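## Task

The rack's front holds twelve drive blanks in three rows of four. Press every protruding blank fully home until it stops and latches, but leave the bottom-row blank that is first from the right (seen facing the rack) untouched. The rack is loose: tipping it beyond a slight amount fails the task, and it must finish in its original spot.

## Robot and tools

Robot: two arms, left_arm and right_arm, each with a two-finger gripper. Bases as calibrated: left_arm at (-0.004, +0.344, 0) m, quat_wxyz (+1.000, 0, 0, -0.003); right_arm at (-0.004, -0.228, 0) m, quat_wxyz (+1.000, 0, 0, +0.025). A camera stand is bolted down behind the arms. Cameras: cam_high, cam_low, cam_left_wrist, cam_right_wrist, all 672x504.

Frame: the scene frame has its origin at table-top height, midway between the nominal bases; +x points out over the table, +z up, and left_arm sits on the +y side (arm names do not match image sides). Reported end_effector_position (m) and end_effector_quat_wxyz use this frame. The position is the point between the finger pads, about 1 cm behind the fingertips; fingers point along the gripper's +z and open along its y. Reports can be off by a few cm, more at long reach.

Row layout: every motion row is 14 numbers in [-1, 1]: dx, dy, dz, rx, ry, rz, opening for left_arm, then the same seven for right_arm. dx..rz are offsets, not poses: they count from that arm's Hand target as it stood when the action or move began, along scene axes, with rotation about the Hand target position; rx, ry, rz form one rotation vector. Scale: 1.0 = 0.6 m or 180 degrees. The opening is absolute: +1 fully open (0.093 m), -1 closed. Sending 0 for an arm's six pose numbers re-commands its current Hand target; a 0 opening is a real command, so repeat the present opening to leave fingers alone.

execute_actions(actions, cameras): actions is a list of actions; each action is up to 15 rows, one per 1/30 s step, the last row held for the remaining steps. Every row counts from the action's start pose, not the previous row; a repeated offset in a new action moves further. An empty list returns images and the scene number/task. cameras: names, ["all"], or []; an unknown name invalidates the call.

move(target, speed, blend, opening_speed, grip_force, blocking, cameras): straight-line paths toward target, either one 14-number row or up to 15 rows, all offsets from the same starting Hand targets. speed in m/s, 0.002 to 2.9 (default 0.25), turns up to twice that in rad/s; one value or one per target. blend in m rounds corners of a list (0 = stop at each). opening_speed is per second on the -1..+1 scale, at least 0.2. grip_force in N per pad, 10 to 50, persists. blocking=false returns after about 0.5 s while the move continues. Paths last at least 0.5 s, at most 10 s, and do not avoid obstacles or the other arm. The result adds a move: line: done, off_target, moving, held, fault, with limits such as paced (pose clipped) or held (steps withheld). Done means at rest within 10 mm and 2 degrees; it says nothing about contact.

wait(seconds 0 to 10), stop() (brakes a running move), zoom_image(camera, region [x0,y0,x1,y1] px, up to 504x504, on the latest image), finished_scene(scene 1 or 2; irreversible). Scene 1 is practice and may be skipped.

Result lines: Hand target (last commanded pose after clipping; next offsets start here), end-effector pose, grip_measured (motor position, +1 open, pads meet near -0.94), Joint positions (last entry is opening in m), Joint velocities (may read within noise or be omitted), joint torques (include arm weight, offsets and noise; first three wrap at ±28 N m), Tool commands, MOTOR HOT or OVER-TEMPERATURE FAULT lines.

Behaviour: orientation commands are clipped to 40 degrees from the measured one each step. Grippers often stop short or sag and tilt at long reach; check after each move and send the missing offset. An arm blocked by contact keeps pressing until you command its target back behind the gripper. Faster moves and targets further past contact hit harder. Avoid paths near an arm's own base.

For this job: face the rack from the robot side, identify which blank to skip from camera images (left/right as seen facing the rack front), and press each other protruding blank straight in with closed fingertips at modest speed, aiming only a little past the latched depth, then back off. Push gently so the loose rack does not slide or tip; it must stay where it started. Avoid hard hits, arm-to-arm contact, stress on wrist camera cables, anything falling, and long pushes into unreachable poses, which heat motors (75 °C warning, 90 °C arm folds and idles).

Each tool is called by a JSON object that holds its "fn" and its "kwargs", one argument or row to a line.

## Session

{"fn": "execute_actions", "kwargs": {
  "actions": []
}}

Scene clock: 0.00 s.
left_arm: end_effector_position=(+0.3110, +0.2139, +0.4165) grip_measured=+1.000 end_effector_quat_wxyz=(+0.672, +0.009, +0.714, -0.196) | right_arm: end_effector_position=(+0.2664, -0.0217, +0.3250) grip_measured=+1.000 end_effector_quat_wxyz=(+0.642, -0.069, +0.708, +0.286)
Joint positions: left_arm=[-0.478 0.944 1.085 -0.16 -0.188 -0.276 0.093] | right_arm=[0.732 0.867 0.678 0.177 0.265 0.324 0.093]
Joint velocities: within noise
Joint torques (N m): no reading
Heat: left arm: 30 °C; right arm: 27 °C.
Hand target: left_arm +0.3086, +0.2153, +0.4281; +0.683, +0.006, +0.702, -0.201 | right_arm +0.2660, -0.0220, +0.3294; +0.645, -0.068, +0.705, +0.288
Tool commands: left_gripper/opening=+1.0 right_gripper/opening=+1.0

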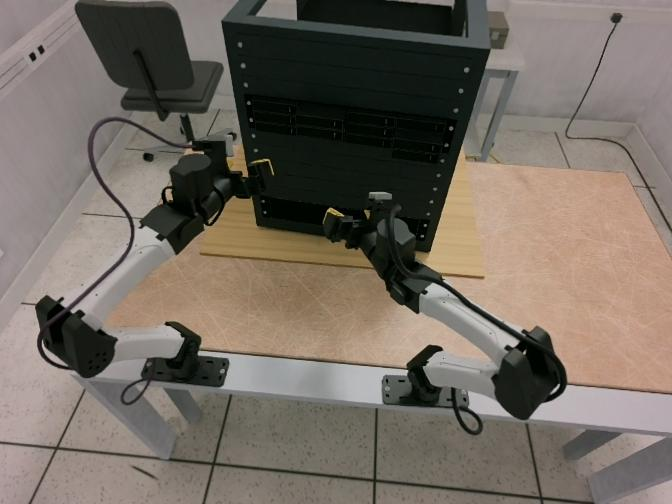

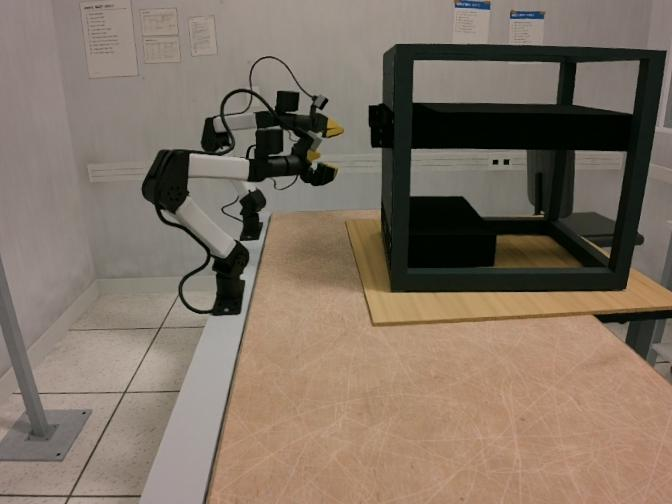

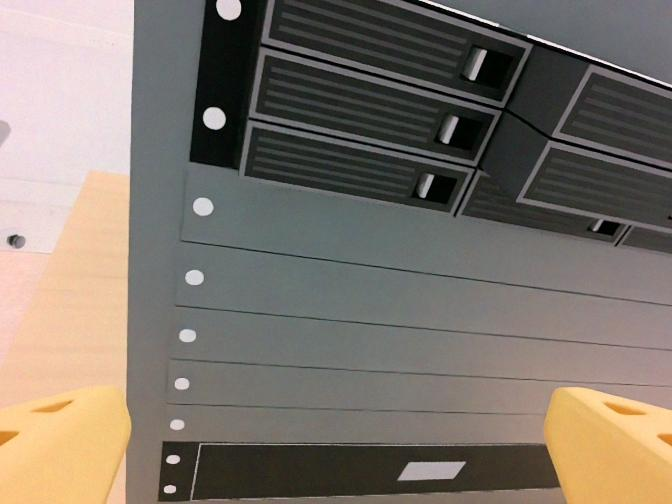

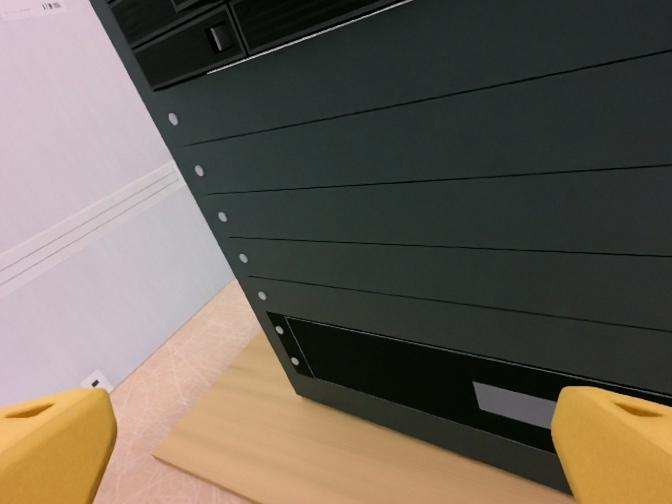

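{"fn": "zoom_image", "kwargs": {
  "camera": "cam_high",
  "region": [235, 80, 475, 180]
}}

{"fn": "zoom_image", "kwargs": {
  "camera": "cam_left_wrist",
  "region": [180, 0, 672, 260]
}}

{"fn": "zoom_image", "kwargs": {
  "camera": "cam_low",
  "region": [350, 80, 450, 170]
}}

Scaled by 2.100 from the camera's 672x504 image, which has a finer 960x720 frame.

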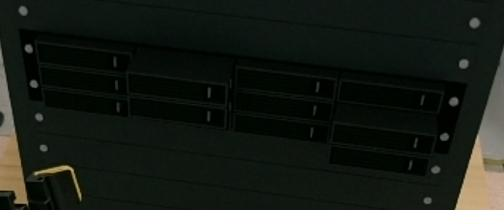

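Scaled by 1.024 from the camera's 672x504 image, which has a finer 960x720 frame.

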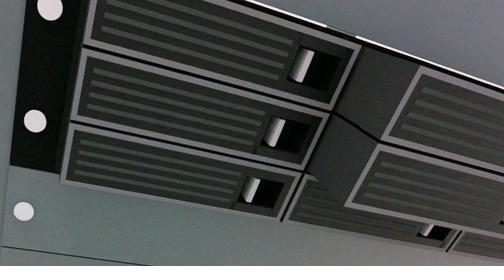

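Scaled by 5.040 from the camera's 672x504 image, which has a finer 960x720 frame.

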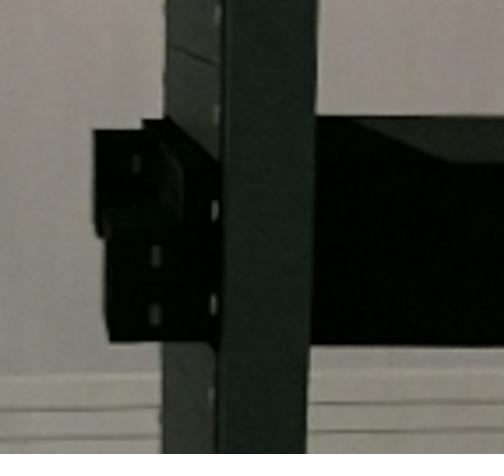

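{"fn": "move", "kwargs": {
  "target": [-0.098,0.04,0.12,0.0885,-0.0086,0.0936,-1,-0.02,-0.163,0.234,-0.1005,-0.027,-0.163,-1],
  "cameras": ["all"]
}}

Scene clock: 26.60 s.
left_arm: end_effector_position=(+0.2516, +0.2363, +0.4915) grip_measured=-0.981 end_effector_quat_wxyz=(+0.702, +0.006, +0.712, -0.002) | right_arm: end_effector_position=(+0.2564, -0.1179, +0.4613) grip_measured=-0.982 end_effector_quat_wxyz=(+0.703, -0.003, +0.711, +0.001)
Joint positions: left_arm=[-0.875 0.971 1.439 -0.489 -0.87 -0.01 0] | right_arm=[0.819 0.919 1.272 -0.37 0.863 0.01 0]
Joint torques (N m): left_arm=[-0.36 -0.49 7.58 1.87 -0.17 0.12] | right_arm=[0.95 -0.84 8.65 2.19 0.11 -0.18]
Heat: left arm: 34 °C; right arm: 33 °C.
Hand target: left_arm +0.2498, +0.2393, +0.5001; +0.707, +0.001, +0.707, +0.000 | right_arm +0.2541, -0.1198, +0.4697; +0.706, +0.000, +0.708, +0.000
Off the commanded pose: left_arm 0.009 m, 1 deg | right_arm 0.009 m, 1 deg.
move: done

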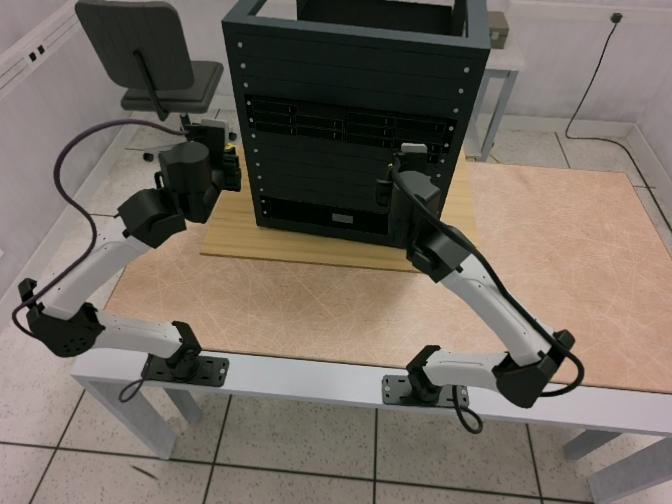

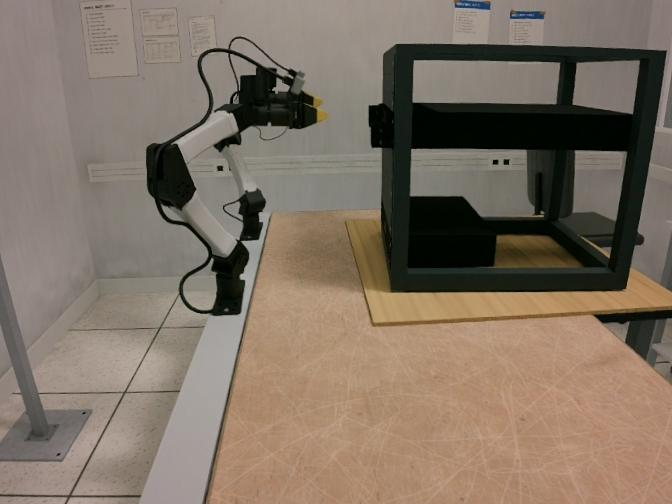

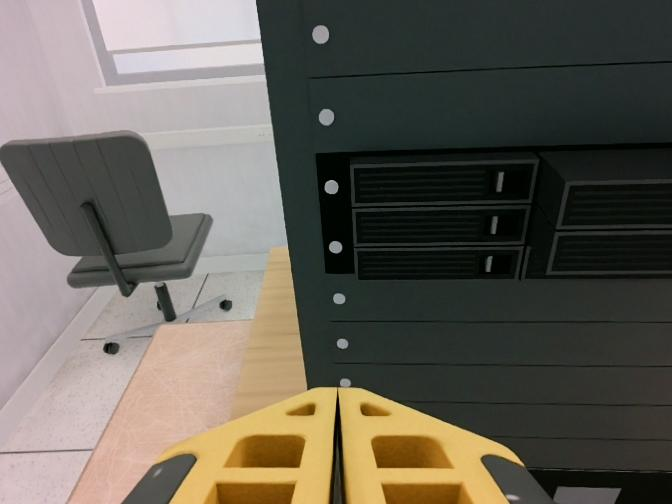

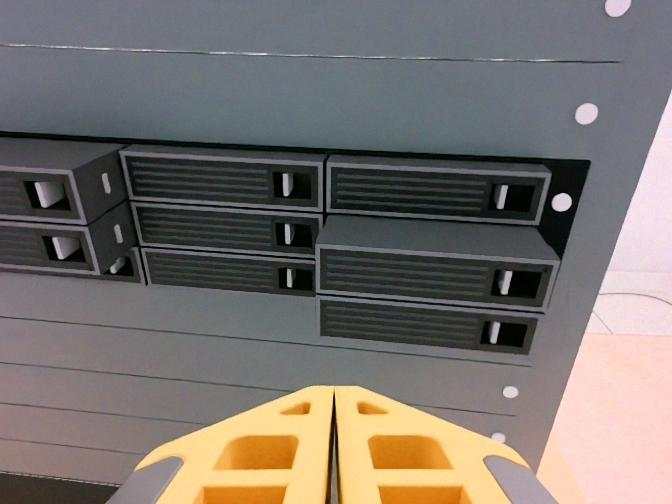

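{"fn": "zoom_image", "kwargs": {
  "camera": "cam_right_wrist",
  "region": [0, 120, 340, 320]
}}

{"fn": "zoom_image", "kwargs": {
  "camera": "cam_right_wrist",
  "region": [300, 130, 620, 370]
}}

{"fn": "zoom_image", "kwargs": {
  "camera": "cam_left_wrist",
  "region": [300, 130, 672, 300]
}}

Scaled by 1.482 from the camera's 672x504 image, which has a finer 960x720 frame.

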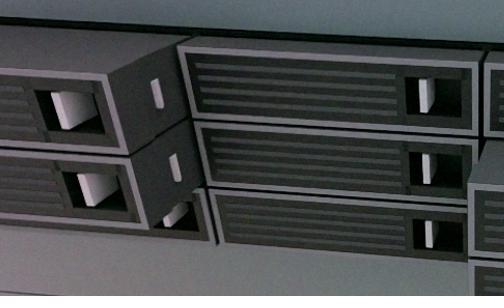

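Scaled by 1.575 from the camera's 672x504 image, which has a finer 960x720 frame.

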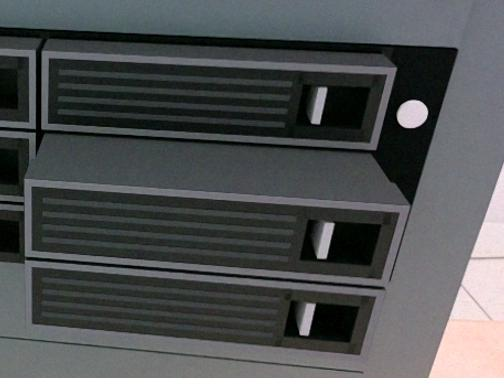

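Scaled by 1.355 from the camera's 672x504 image, which has a finer 960x720 frame.

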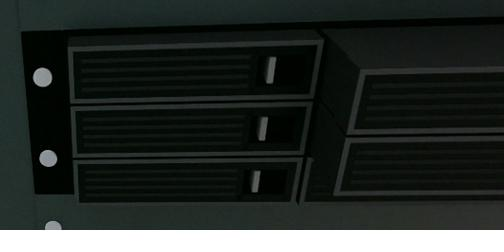

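{"fn": "move", "kwargs": {
  "target": [0.08,-0.298,-0.05,0,0,0,-1,0.09,-0.083,-0.045,0,0,0,-1],
  "cameras": ["all"]
}}

{"fn": "zoom_image", "kwargs": {
  "camera": "cam_low",
  "region": [270, 70, 450, 170]
}}

Scene clock: 56.30 s.
left_arm: end_effector_position=(+0.2994, +0.0559, +0.4518) grip_measured=-0.981 end_effector_quat_wxyz=(+0.695, +0.025, +0.718, +0.014) | right_arm: end_effector_position=(+0.3041, -0.1718, +0.4463) grip_measured=-0.982 end_effector_quat_wxyz=(+0.706, +0.007, +0.708, -0.002)
Joint positions: left_arm=[-1.123 1.513 1.619 -0.18 -1.115 -0.01 0] | right_arm=[0.346 0.912 1.189 -0.281 0.409 0.009 0]
Joint torques (N m): left_arm=[-0.08 -7.09 8.76 2.06 -0.22 0.08] | right_arm=[-0.75 -1.22 5.52 2.81 -0.34 -0.19]
Heat: left arm: 35 °C; right arm: 34 °C.
Hand target: left_arm +0.2978, +0.0605, +0.4703; +0.707, +0.001, +0.707, -0.001 | right_arm +0.3081, -0.1696, +0.4427; +0.706, +0.000, +0.708, +0.000
Off the commanded pose: left_arm 0.019 m, 4 deg | right_arm 0.006 m, 1 deg.
move: off_target (left_arm)

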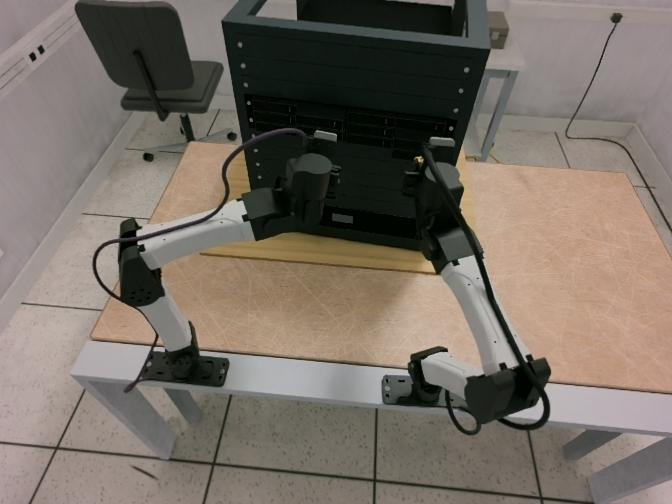

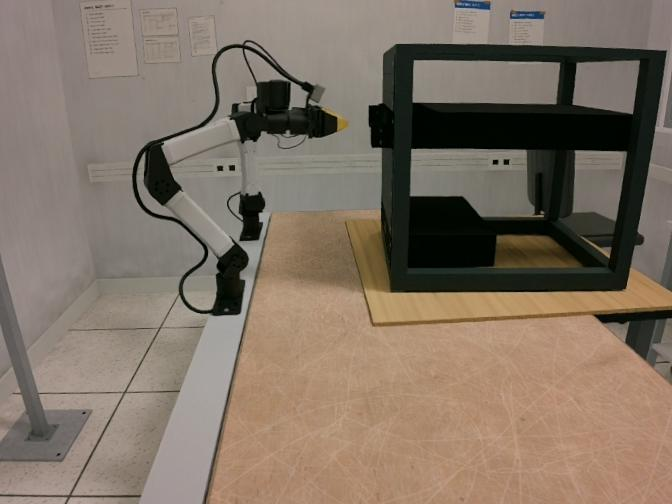

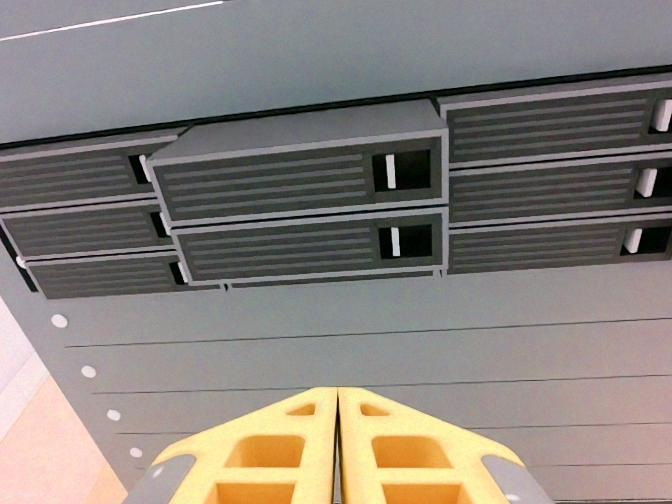

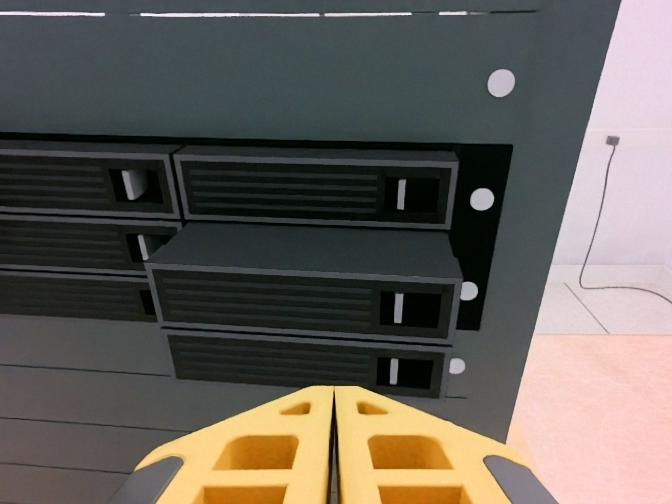

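Scaled by 2.800 from the camera's 672x504 image, which has a finer 960x720 frame.

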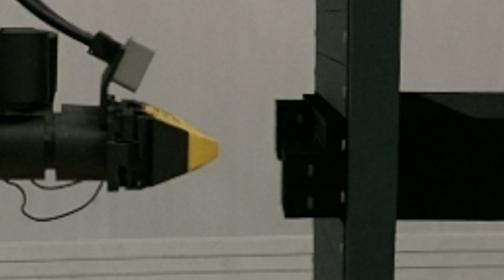

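{"fn": "move", "kwargs": {
  "target": [0,0.019,0,0,0,0,-1,0.07,0.013,-0.03,0,0,0,-1],
  "cameras": ["cam_low","cam_right_wrist","cam_left_wrist"],
  "speed": 0.12
}}

{"fn": "zoom_image", "kwargs": {
  "camera": "cam_low",
  "region": [270, 70, 450, 170]
}}

Scene clock: 76.43 s.
left_arm: end_effector_position=(+0.3006, +0.0623, +0.4559) grip_measured=-0.981 end_effector_quat_wxyz=(+0.697, +0.018, +0.716, +0.015) | right_arm: end_effector_position=(+0.3478, -0.1628, +0.4261) grip_measured=-0.982 end_effector_quat_wxyz=(+0.703, +0.006, +0.711, -0.003)
Joint positions: left_arm=[-1.114 1.502 1.619 -0.179 -1.115 -0.009 0] | right_arm=[0.303 1.035 1.152 -0.128 0.365 0.009 0]
Joint torques (N m): left_arm=[0.47 -9.18 5.9 2.04 -0.05 0.09] | right_arm=[-0.75 -2.99 6.11 2.82 -0.3 -0.19]
Heat: left arm: 36 °C; right arm: 37 °C.
Hand target: left_arm +0.2978, +0.0720, +0.4702; +0.707, +0.001, +0.707, +0.000 | right_arm +0.3500, -0.1617, +0.4249; +0.707, +0.000, +0.708, +0.000
Off the commanded pose: left_arm 0.017 m, 3 deg | right_arm 0.003 m, 1 deg.
move: off_target (left_arm)
Images, in order (width x height): cam_low 672x504, cam_left_wrist 672x504, cam_right_wrist 672x504.

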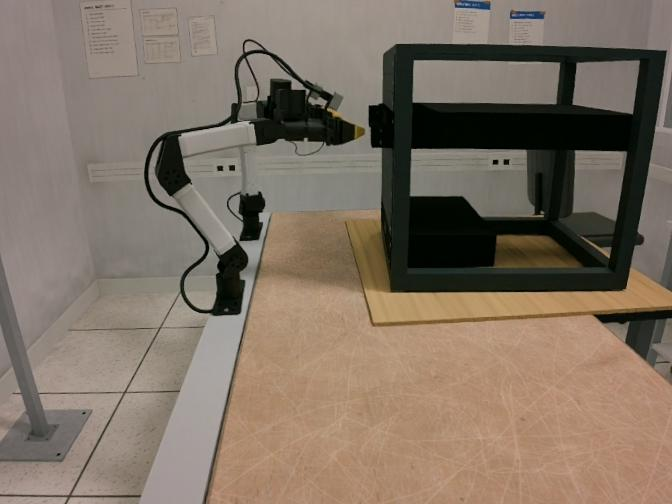

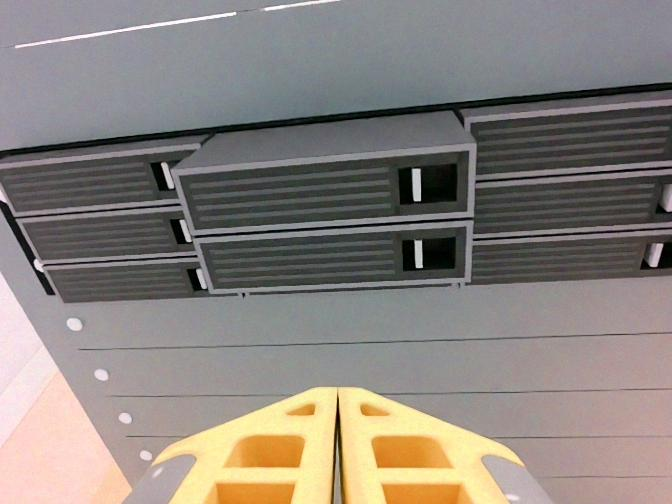

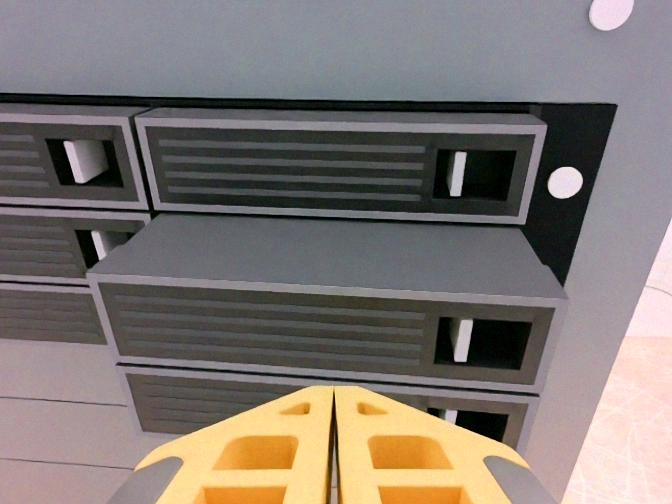

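Scaled by 2.800 from the camera's 672x504 image, which has a finer 960x720 frame.

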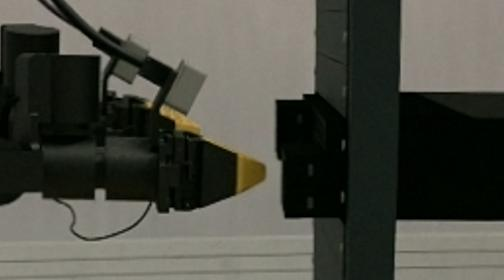

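{"fn": "move", "kwargs": {
  "target": [
    [0,0,0,0,0,0,-1,0,0,0.01,0,0,0,-1],
    [0,0,0,0,0,0,-1,0.04,0,0.01,0,0,0,-1]
  ],
  "cameras": ["cam_low","cam_right_wrist"],
  "speed": 0.04
}}

{"fn": "zoom_image", "kwargs": {
  "camera": "cam_low",
  "region": [270, 70, 450, 170]
}}

Scene clock: 88.97 s.
left_arm: end_effector_position=(+0.3006, +0.0623, +0.4559) grip_measured=-0.981 end_effector_quat_wxyz=(+0.697, +0.018, +0.716, +0.015) | right_arm: end_effector_position=(+0.3722, -0.1626, +0.4096) grip_measured=-0.982 end_effector_quat_wxyz=(+0.687, +0.002, +0.726, -0.009)
Joint positions: left_arm=[-1.114 1.502 1.619 -0.179 -1.115 -0.009 0] | right_arm=[0.266 1.114 1.167 -0.111 0.331 0.009 0]
Joint torques (N m): left_arm=[0.47 -9.18 5.9 2.05 -0.05 0.09] | right_arm=[-0.8 -3.3 10.19 2.93 -0.34 -0.2]
Heat: left arm: 35 °C; right arm: 37 °C.
Hand target: left_arm +0.2978, +0.0720, +0.4702; +0.707, +0.001, +0.707, +0.000 | right_arm +0.3741, -0.1617, +0.4307; +0.706, +0.000, +0.708, +0.000
Off the commanded pose: left_arm 0.017 m, 3 deg | right_arm 0.021 m, 3 deg.
move: off_target (left_arm, right_arm)
Images, in order (width x height): cam_low 672x504, cam_right_wrist 672x504.

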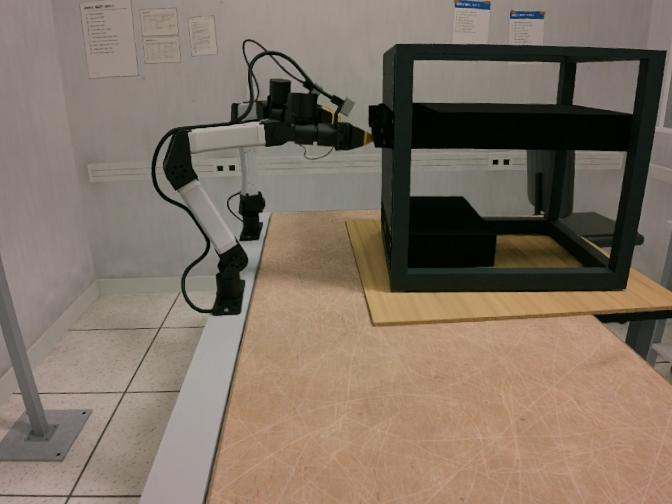

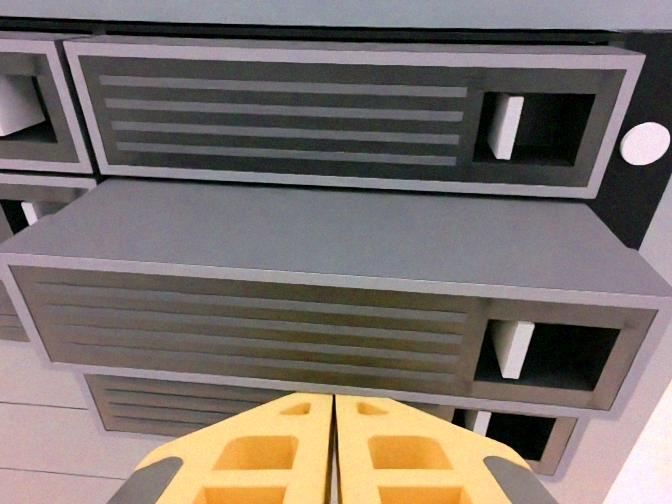

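Scaled by 2.800 from the camera's 672x504 image, which has a finer 960x720 frame.

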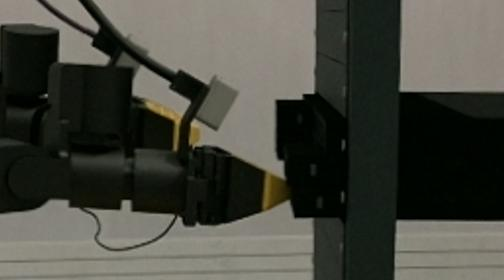

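{"fn": "move", "kwargs": {
  "target": [0,0,0,0,0,0,-1,-0.055,0,0.02,0,0,0,-1],
  "cameras": ["cam_low","cam_right_wrist"],
  "speed": 0.1
}}

{"fn": "zoom_image", "kwargs": {
  "camera": "cam_low",
  "region": [340, 90, 430, 160]
}}

Scene clock: 99.03 s.
left_arm: end_effector_position=(+0.3006, +0.0623, +0.4559) grip_measured=-0.981 end_effector_quat_wxyz=(+0.697, +0.018, +0.716, +0.015) | right_arm: end_effector_position=(+0.3454, -0.1611, +0.4289) grip_measured=-0.982 end_effector_quat_wxyz=(+0.697, -0.002, +0.717, +0.001)
Joint positions: left_arm=[-1.114 1.502 1.619 -0.179 -1.115 -0.009 0] | right_arm=[0.301 1.036 1.183 -0.177 0.346 0.009 0]
Joint torques (N m): left_arm=[0.47 -9.18 5.9 2.04 -0.05 0.09] | right_arm=[0.9 -3.55 9.46 2.52 0.08 -0.19]
Heat: left arm: 36 °C; right arm: 38 °C.
Hand target: left_arm +0.2978, +0.0720, +0.4702; +0.707, +0.001, +0.707, +0.000 | right_arm +0.3410, -0.1618, +0.4428; +0.707, +0.000, +0.708, +0.000
Off the commanded pose: left_arm 0.017 m, 3 deg | right_arm 0.014 m, 2 deg.
move: off_target (left_arm, right_arm)
Images, in order (width x height): cam_low 672x504, cam_right_wrist 672x504.

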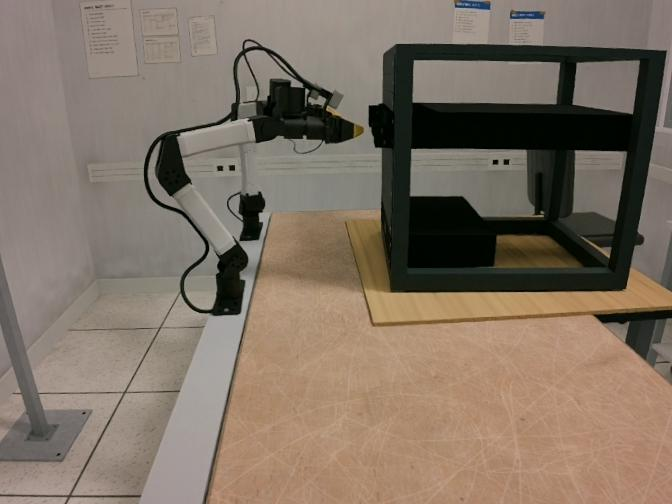

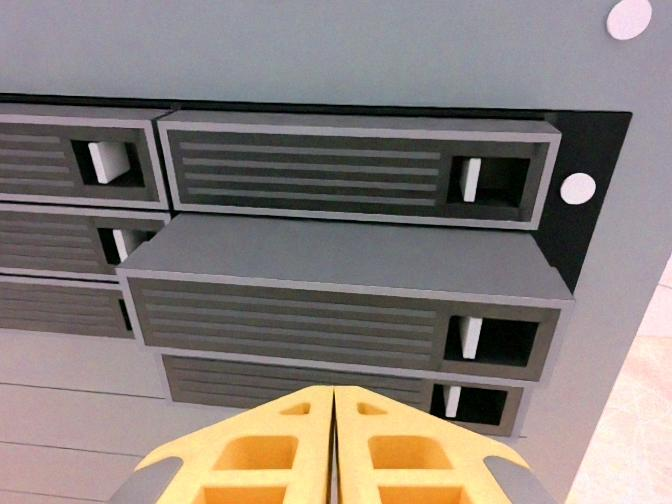

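Scaled by 5.600 from the camera's 672x504 image, which has a finer 960x720 frame.

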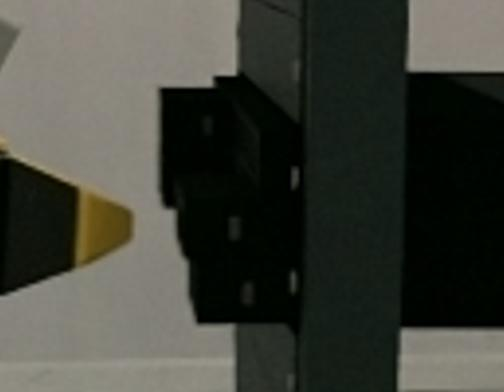

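{"fn": "move", "kwargs": {
  "target": [0,0,0,0,0,0,-1,0.006,0,0.022,0,-0.008,0,-1],
  "cameras": ["cam_low"],
  "speed": 0.1
}}

{"fn": "zoom_image", "kwargs": {
  "camera": "cam_low",
  "region": [340, 90, 430, 160]
}}

Scene clock: 109.40 s.
left_arm: end_effector_position=(+0.3006, +0.0623, +0.4559) grip_measured=-0.981 end_effector_quat_wxyz=(+0.697, +0.018, +0.716, +0.015) | right_arm: end_effector_position=(+0.3453, -0.1611, +0.4421) grip_measured=-0.982 end_effector_quat_wxyz=(+0.705, -0.002, +0.709, +0.001)
Joint positions: left_arm=[-1.114 1.502 1.619 -0.179 -1.115 -0.009 0] | right_arm=[0.301 1.047 1.22 -0.18 0.346 0.001 0]
Joint torques (N m): left_arm=[0.47 -9.2 5.9 2.04 -0.05 0.09] | right_arm=[0.32 -2.43 9.59 2.64 0 -0.21]
Heat: left arm: 37 °C; right arm: 38 °C.
Hand target: left_arm +0.2978, +0.0720, +0.4702; +0.707, +0.001, +0.707, +0.000 | right_arm +0.3446, -0.1618, +0.4560; +0.715, +0.000, +0.699, +0.000
Off the commanded pose: left_arm 0.017 m, 3 deg | right_arm 0.014 m, 2 deg.
move: off_target (left_arm, right_arm)
Images, in order (width x height): cam_low 672x504.

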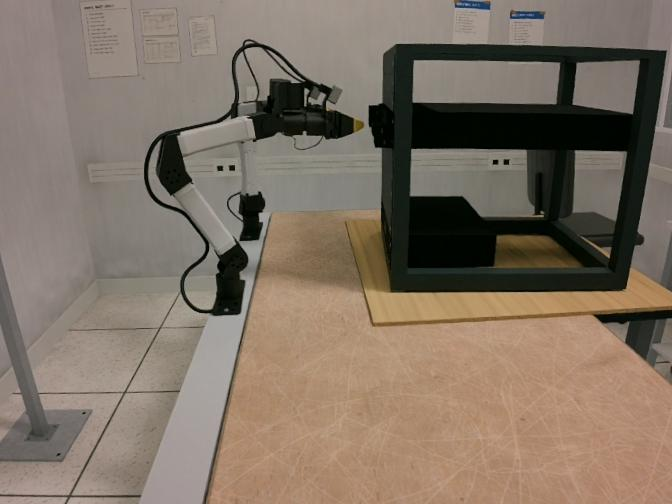

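Scaled by 5.600 from the camera's 672x504 image, which has a finer 960x720 frame.

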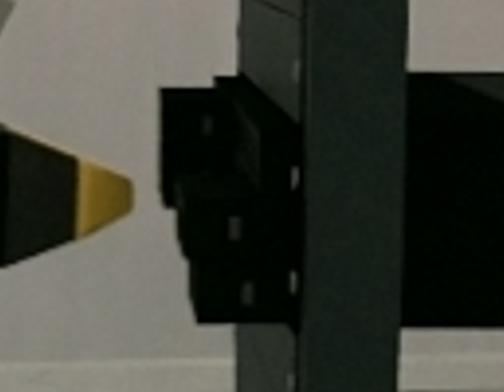

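{"fn": "move", "kwargs": {
  "target": [0,0,0,0,0,0,-1,0.045,0,0.01,0,0,0,-1],
  "cameras": ["cam_low","cam_right_wrist"],
  "speed": 0.04
}}

{"fn": "zoom_image", "kwargs": {
  "camera": "cam_low",
  "region": [340, 90, 430, 160]
}}

Scene clock: 115.87 s.
left_arm: end_effector_position=(+0.3006, +0.0623, +0.4559) grip_measured=-0.981 end_effector_quat_wxyz=(+0.697, +0.018, +0.716, +0.015) | right_arm: end_effector_position=(+0.3708, -0.1621, +0.4436) grip_measured=-0.982 end_effector_quat_wxyz=(+0.699, +0.002, +0.715, -0.007)
Joint positions: left_arm=[-1.114 1.502 1.619 -0.179 -1.115 -0.009 0] | right_arm=[0.269 1.142 1.29 -0.171 0.333 0.001 0]
Joint torques (N m): left_arm=[0.49 -9.2 5.89 2.05 -0.05 0.09] | right_arm=[-0.73 -3.32 9.85 2.84 -0.32 -0.2]
Heat: left arm: 37 °C; right arm: 39 °C.
Hand target: left_arm +0.2978, +0.0720, +0.4702; +0.707, +0.001, +0.707, +0.000 | right_arm +0.3717, -0.1618, +0.4619; +0.715, +0.000, +0.699, +0.000
Off the commanded pose: left_arm 0.017 m, 3 deg | right_arm 0.018 m, 3 deg.
move: off_target (left_arm, right_arm)
Images, in order (width x height): cam_low 672x504, cam_right_wrist 672x504.

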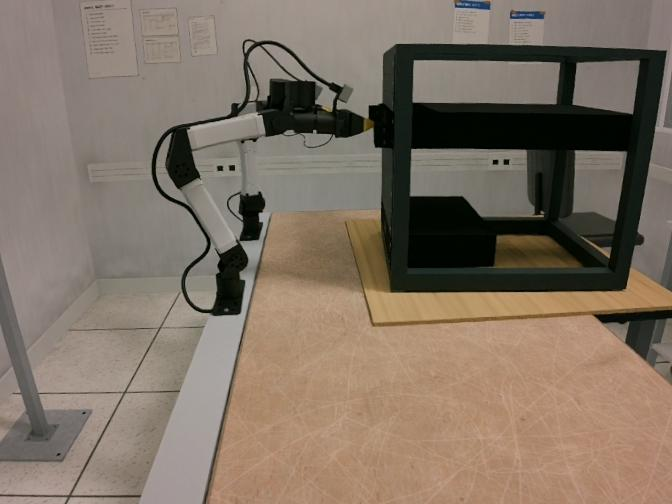

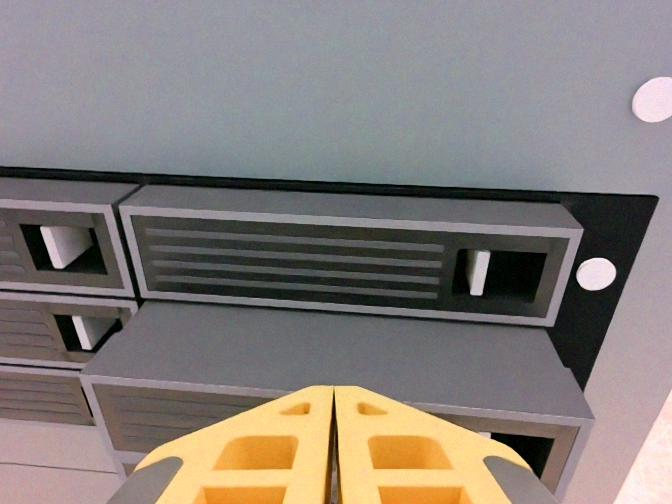

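Scaled by 5.600 from the camera's 672x504 image, which has a finer 960x720 frame.

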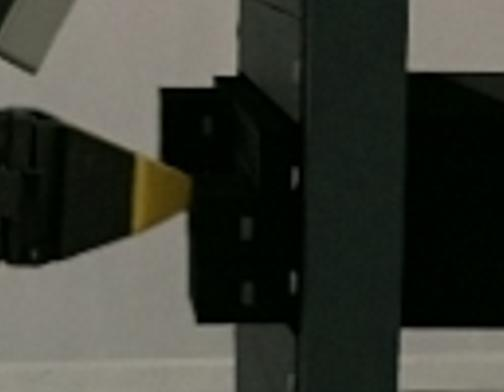

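{"fn": "move", "kwargs": {
  "target": [0,0,0,0,0,0,-1,0.04,0,0.001,0,0,0,-1],
  "cameras": ["cam_low","cam_right_wrist"],
  "speed": 0.04
}}

{"fn": "zoom_image", "kwargs": {
  "camera": "cam_low",
  "region": [340, 90, 430, 160]
}}

Scene clock: 121.40 s.
left_arm: end_effector_position=(+0.3006, +0.0623, +0.4559) grip_measured=-0.981 end_effector_quat_wxyz=(+0.697, +0.018, +0.716, +0.015) | right_arm: end_effector_position=(+0.3933, -0.1629, +0.4446) grip_measured=-0.982 end_effector_quat_wxyz=(+0.699, +0.004, +0.715, -0.008)
Joint positions: left_arm=[-1.114 1.502 1.619 -0.179 -1.115 -0.009 0] | right_arm=[0.239 1.219 1.339 -0.144 0.306 0.001 0]
Joint torques (N m): left_arm=[0.46 -9.2 5.9 2.05 -0.05 0.1] | right_arm=[-0.75 -3.78 9.94 2.9 -0.36 -0.19]
Heat: left arm: 37 °C; right arm: 39 °C.
Hand target: left_arm +0.2978, +0.0720, +0.4702; +0.707, +0.001, +0.707, +0.000 | right_arm +0.3957, -0.1618, +0.4626; +0.715, +0.000, +0.699, +0.000
Off the commanded pose: left_arm 0.017 m, 3 deg | right_arm 0.018 m, 3 deg.
move: off_target (left_arm, right_arm)
Images, in order (width x height): cam_low 672x504, cam_right_wrist 672x504.

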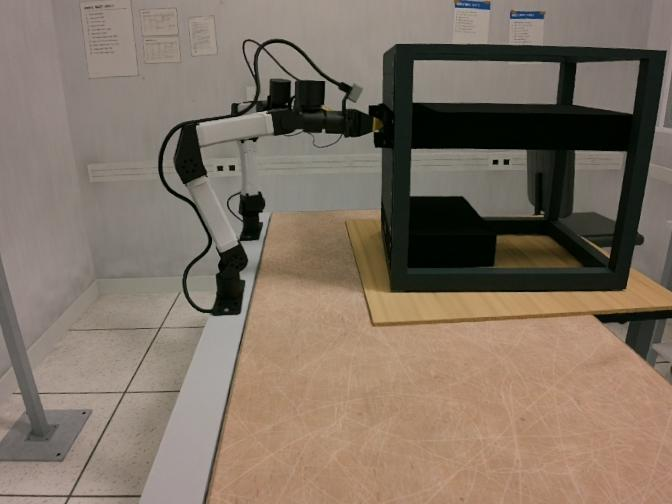

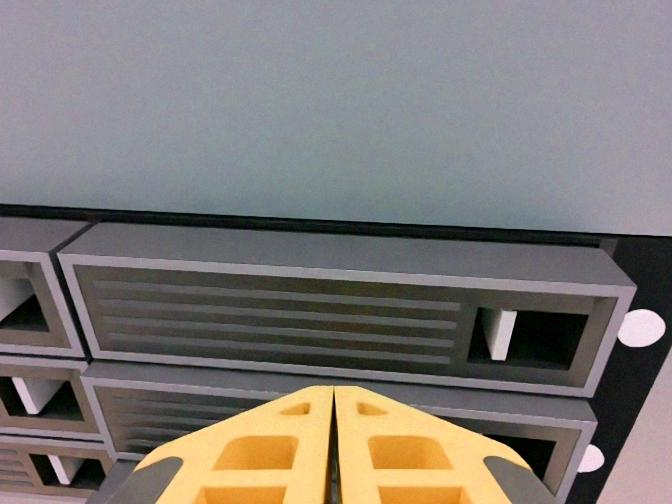

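Scaled by 5.600 from the camera's 672x504 image, which has a finer 960x720 frame.

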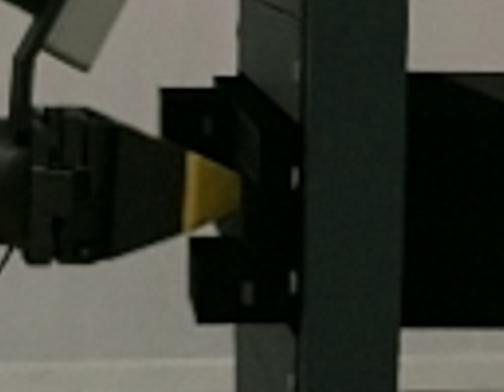

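{"fn": "move", "kwargs": {
  "target": [0,0,0,0,0,0,-1,0.02,0,0.001,0,0,0,-1],
  "cameras": ["cam_low","cam_right_wrist"],
  "speed": 0.04
}}

{"fn": "zoom_image", "kwargs": {
  "camera": "cam_low",
  "region": [340, 90, 430, 160]
}}

Scene clock: 130.87 s.
left_arm: end_effector_position=(+0.3006, +0.0623, +0.4559) grip_measured=-0.981 end_effector_quat_wxyz=(+0.697, +0.018, +0.716, +0.015) | right_arm: end_effector_position=(+0.3990, -0.1643, +0.4454) grip_measured=-0.982 end_effector_quat_wxyz=(+0.697, +0.005, +0.717, -0.010)
Joint positions: left_arm=[-1.114 1.502 1.619 -0.179 -1.115 -0.009 0] | right_arm=[0.23 1.241 1.363 -0.152 0.301 0.001 0]
Joint torques (N m): left_arm=[0.47 -9.18 5.9 2.04 -0.05 0.09] | right_arm=[-1.07 -2.39 10.25 3.15 -0.45 -0.19]
Heat: left arm: 38 °C; right arm: 41 °C.
Hand target: left_arm +0.2978, +0.0720, +0.4702; +0.707, +0.001, +0.707, +0.000 | right_arm +0.4077, -0.1617, +0.4630; +0.715, +0.000, +0.699, +0.000
Off the commanded pose: left_arm 0.017 m, 3 deg | right_arm 0.020 m, 3 deg.
move: off_target (left_arm, right_arm)
Images, in order (width x height): cam_low 672x504, cam_right_wrist 672x504.

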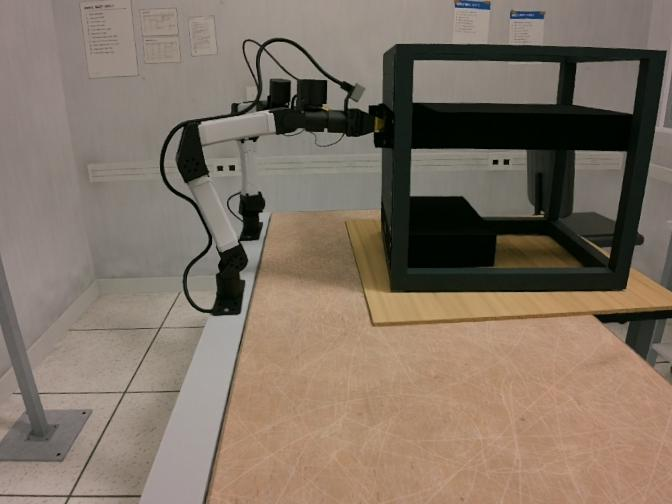

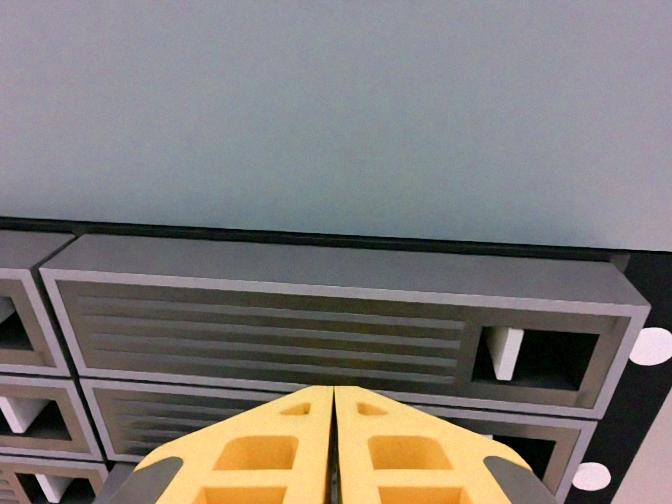

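Scaled by 5.600 from the camera's 672x504 image, which has a finer 960x720 frame.

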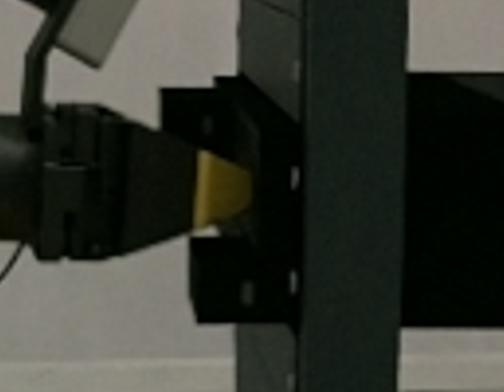

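{"fn": "move", "kwargs": {
  "target": [
    [0,0,0,0,0,0,-1,0.017,0,0.001,0,0,0,-1]
  ],
  "cameras": ["cam_low"],
  "speed": 0.04
}}

{"fn": "move", "kwargs": {
  "target": [0,0,0,0,0,0,-1,-0.12,0,0.003,0,0,0,-1],
  "cameras": ["cam_low","cam_right_wrist"],
  "speed": 0.1
}}

{"fn": "zoom_image", "kwargs": {
  "camera": "cam_low",
  "region": [340, 90, 430, 160]
}}

{"fn": "zoom_image", "kwargs": {
  "camera": "cam_right_wrist",
  "region": [60, 120, 564, 400]
}}

Scene clock: 141.20 s.
left_arm: end_effector_position=(+0.3006, +0.0623, +0.4559) grip_measured=-0.981 end_effector_quat_wxyz=(+0.697, +0.018, +0.716, +0.015) | right_arm: end_effector_position=(+0.3998, -0.1643, +0.4455) grip_measured=-0.982 end_effector_quat_wxyz=(+0.690, +0.002, +0.723, -0.011)
Joint positions: left_arm=[-1.114 1.502 1.619 -0.179 -1.115 -0.009 0] | right_arm=[0.227 1.25 1.386 -0.185 0.295 0.001 0]
Joint torques (N m): left_arm=[0.47 -9.2 5.9 2.04 -0.05 0.09] | right_arm=[-1.73 -0.43 10 3.63 -0.48 -0.2]
Heat: left arm: 38 °C; right arm: 42 °C.
Hand target: left_arm +0.2978, +0.0720, +0.4702; +0.707, +0.001, +0.707, +0.000 | right_arm +0.4179, -0.1617, +0.4637; +0.715, +0.000, +0.699, +0.000
Off the commanded pose: left_arm 0.017 m, 3 deg | right_arm 0.026 m, 4 deg.
move: off_target (left_arm, right_arm)
Images, in order (width x height): cam_low 672x504.

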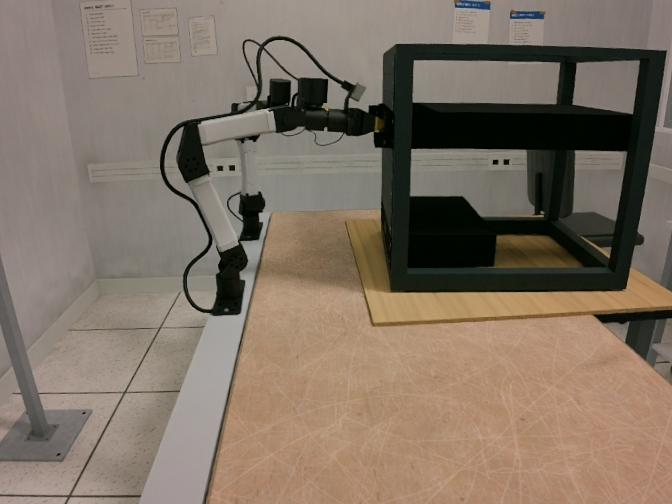

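Scene clock: 142.53 s.
left_arm: end_effector_position=(+0.3006, +0.0623, +0.4559) grip_measured=-0.981 end_effector_quat_wxyz=(+0.697, +0.018, +0.716, +0.015) | right_arm: end_effector_position=(+0.3456, -0.1627, +0.4742) grip_measured=-0.982 end_effector_quat_wxyz=(+0.722, +0.003, +0.692, +0.007)
Joint positions: left_arm=[-1.114 1.502 1.619 -0.179 -1.115 -0.009 0] | right_arm=[0.292 1.08 1.324 -0.2 0.336 0.001 0]
Joint torques (N m): left_arm=[0.47 -9.18 5.9 2.05 -0.05 0.09] | right_arm=[0.88 -3.56 5.31 2.49 0.07 -0.2]
Heat: left arm: 38 °C; right arm: 42 °C.
Hand target: left_arm +0.2978, +0.0720, +0.4702; +0.707, +0.001, +0.707, +0.000 | right_arm +0.3458, -0.1618, +0.4656; +0.715, +0.000, +0.699, +0.000
Off the commanded pose: left_arm 0.017 m, 3 deg | right_arm 0.009 m, 1 deg.
move: off_target (left_arm)
Images, in order (width x height): cam_low 672x504, cam_right_wrist 672x504.

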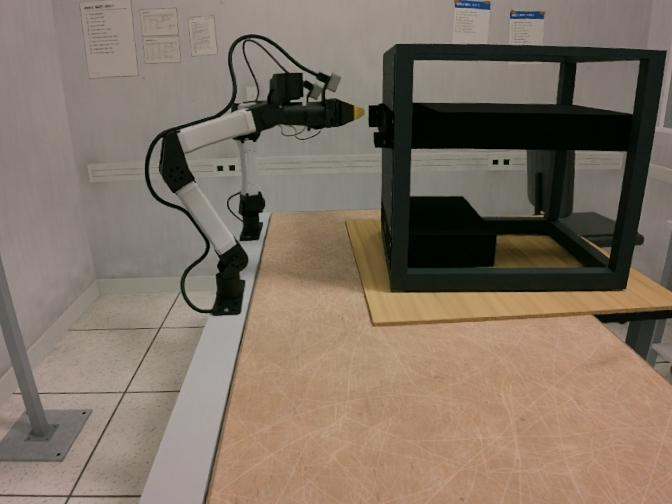

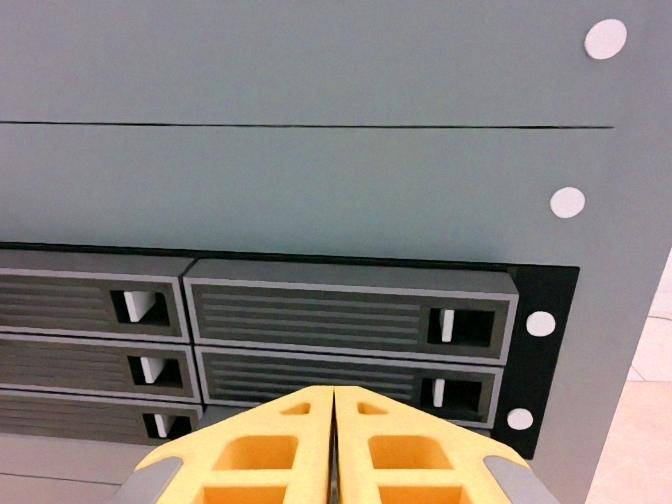

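Scaled by 5.600 from the camera's 672x504 image, which has a finer 960x720 frame.

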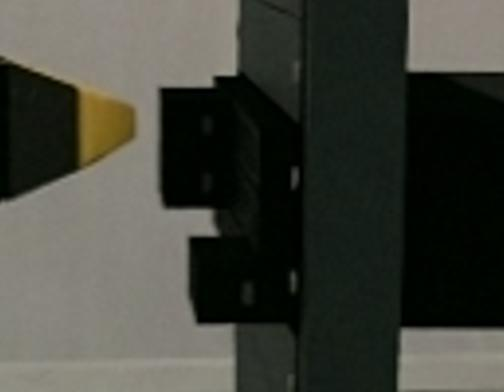

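Scaled by 1.000.

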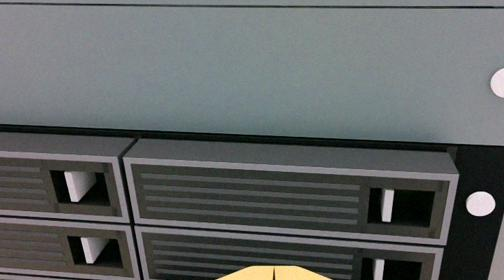

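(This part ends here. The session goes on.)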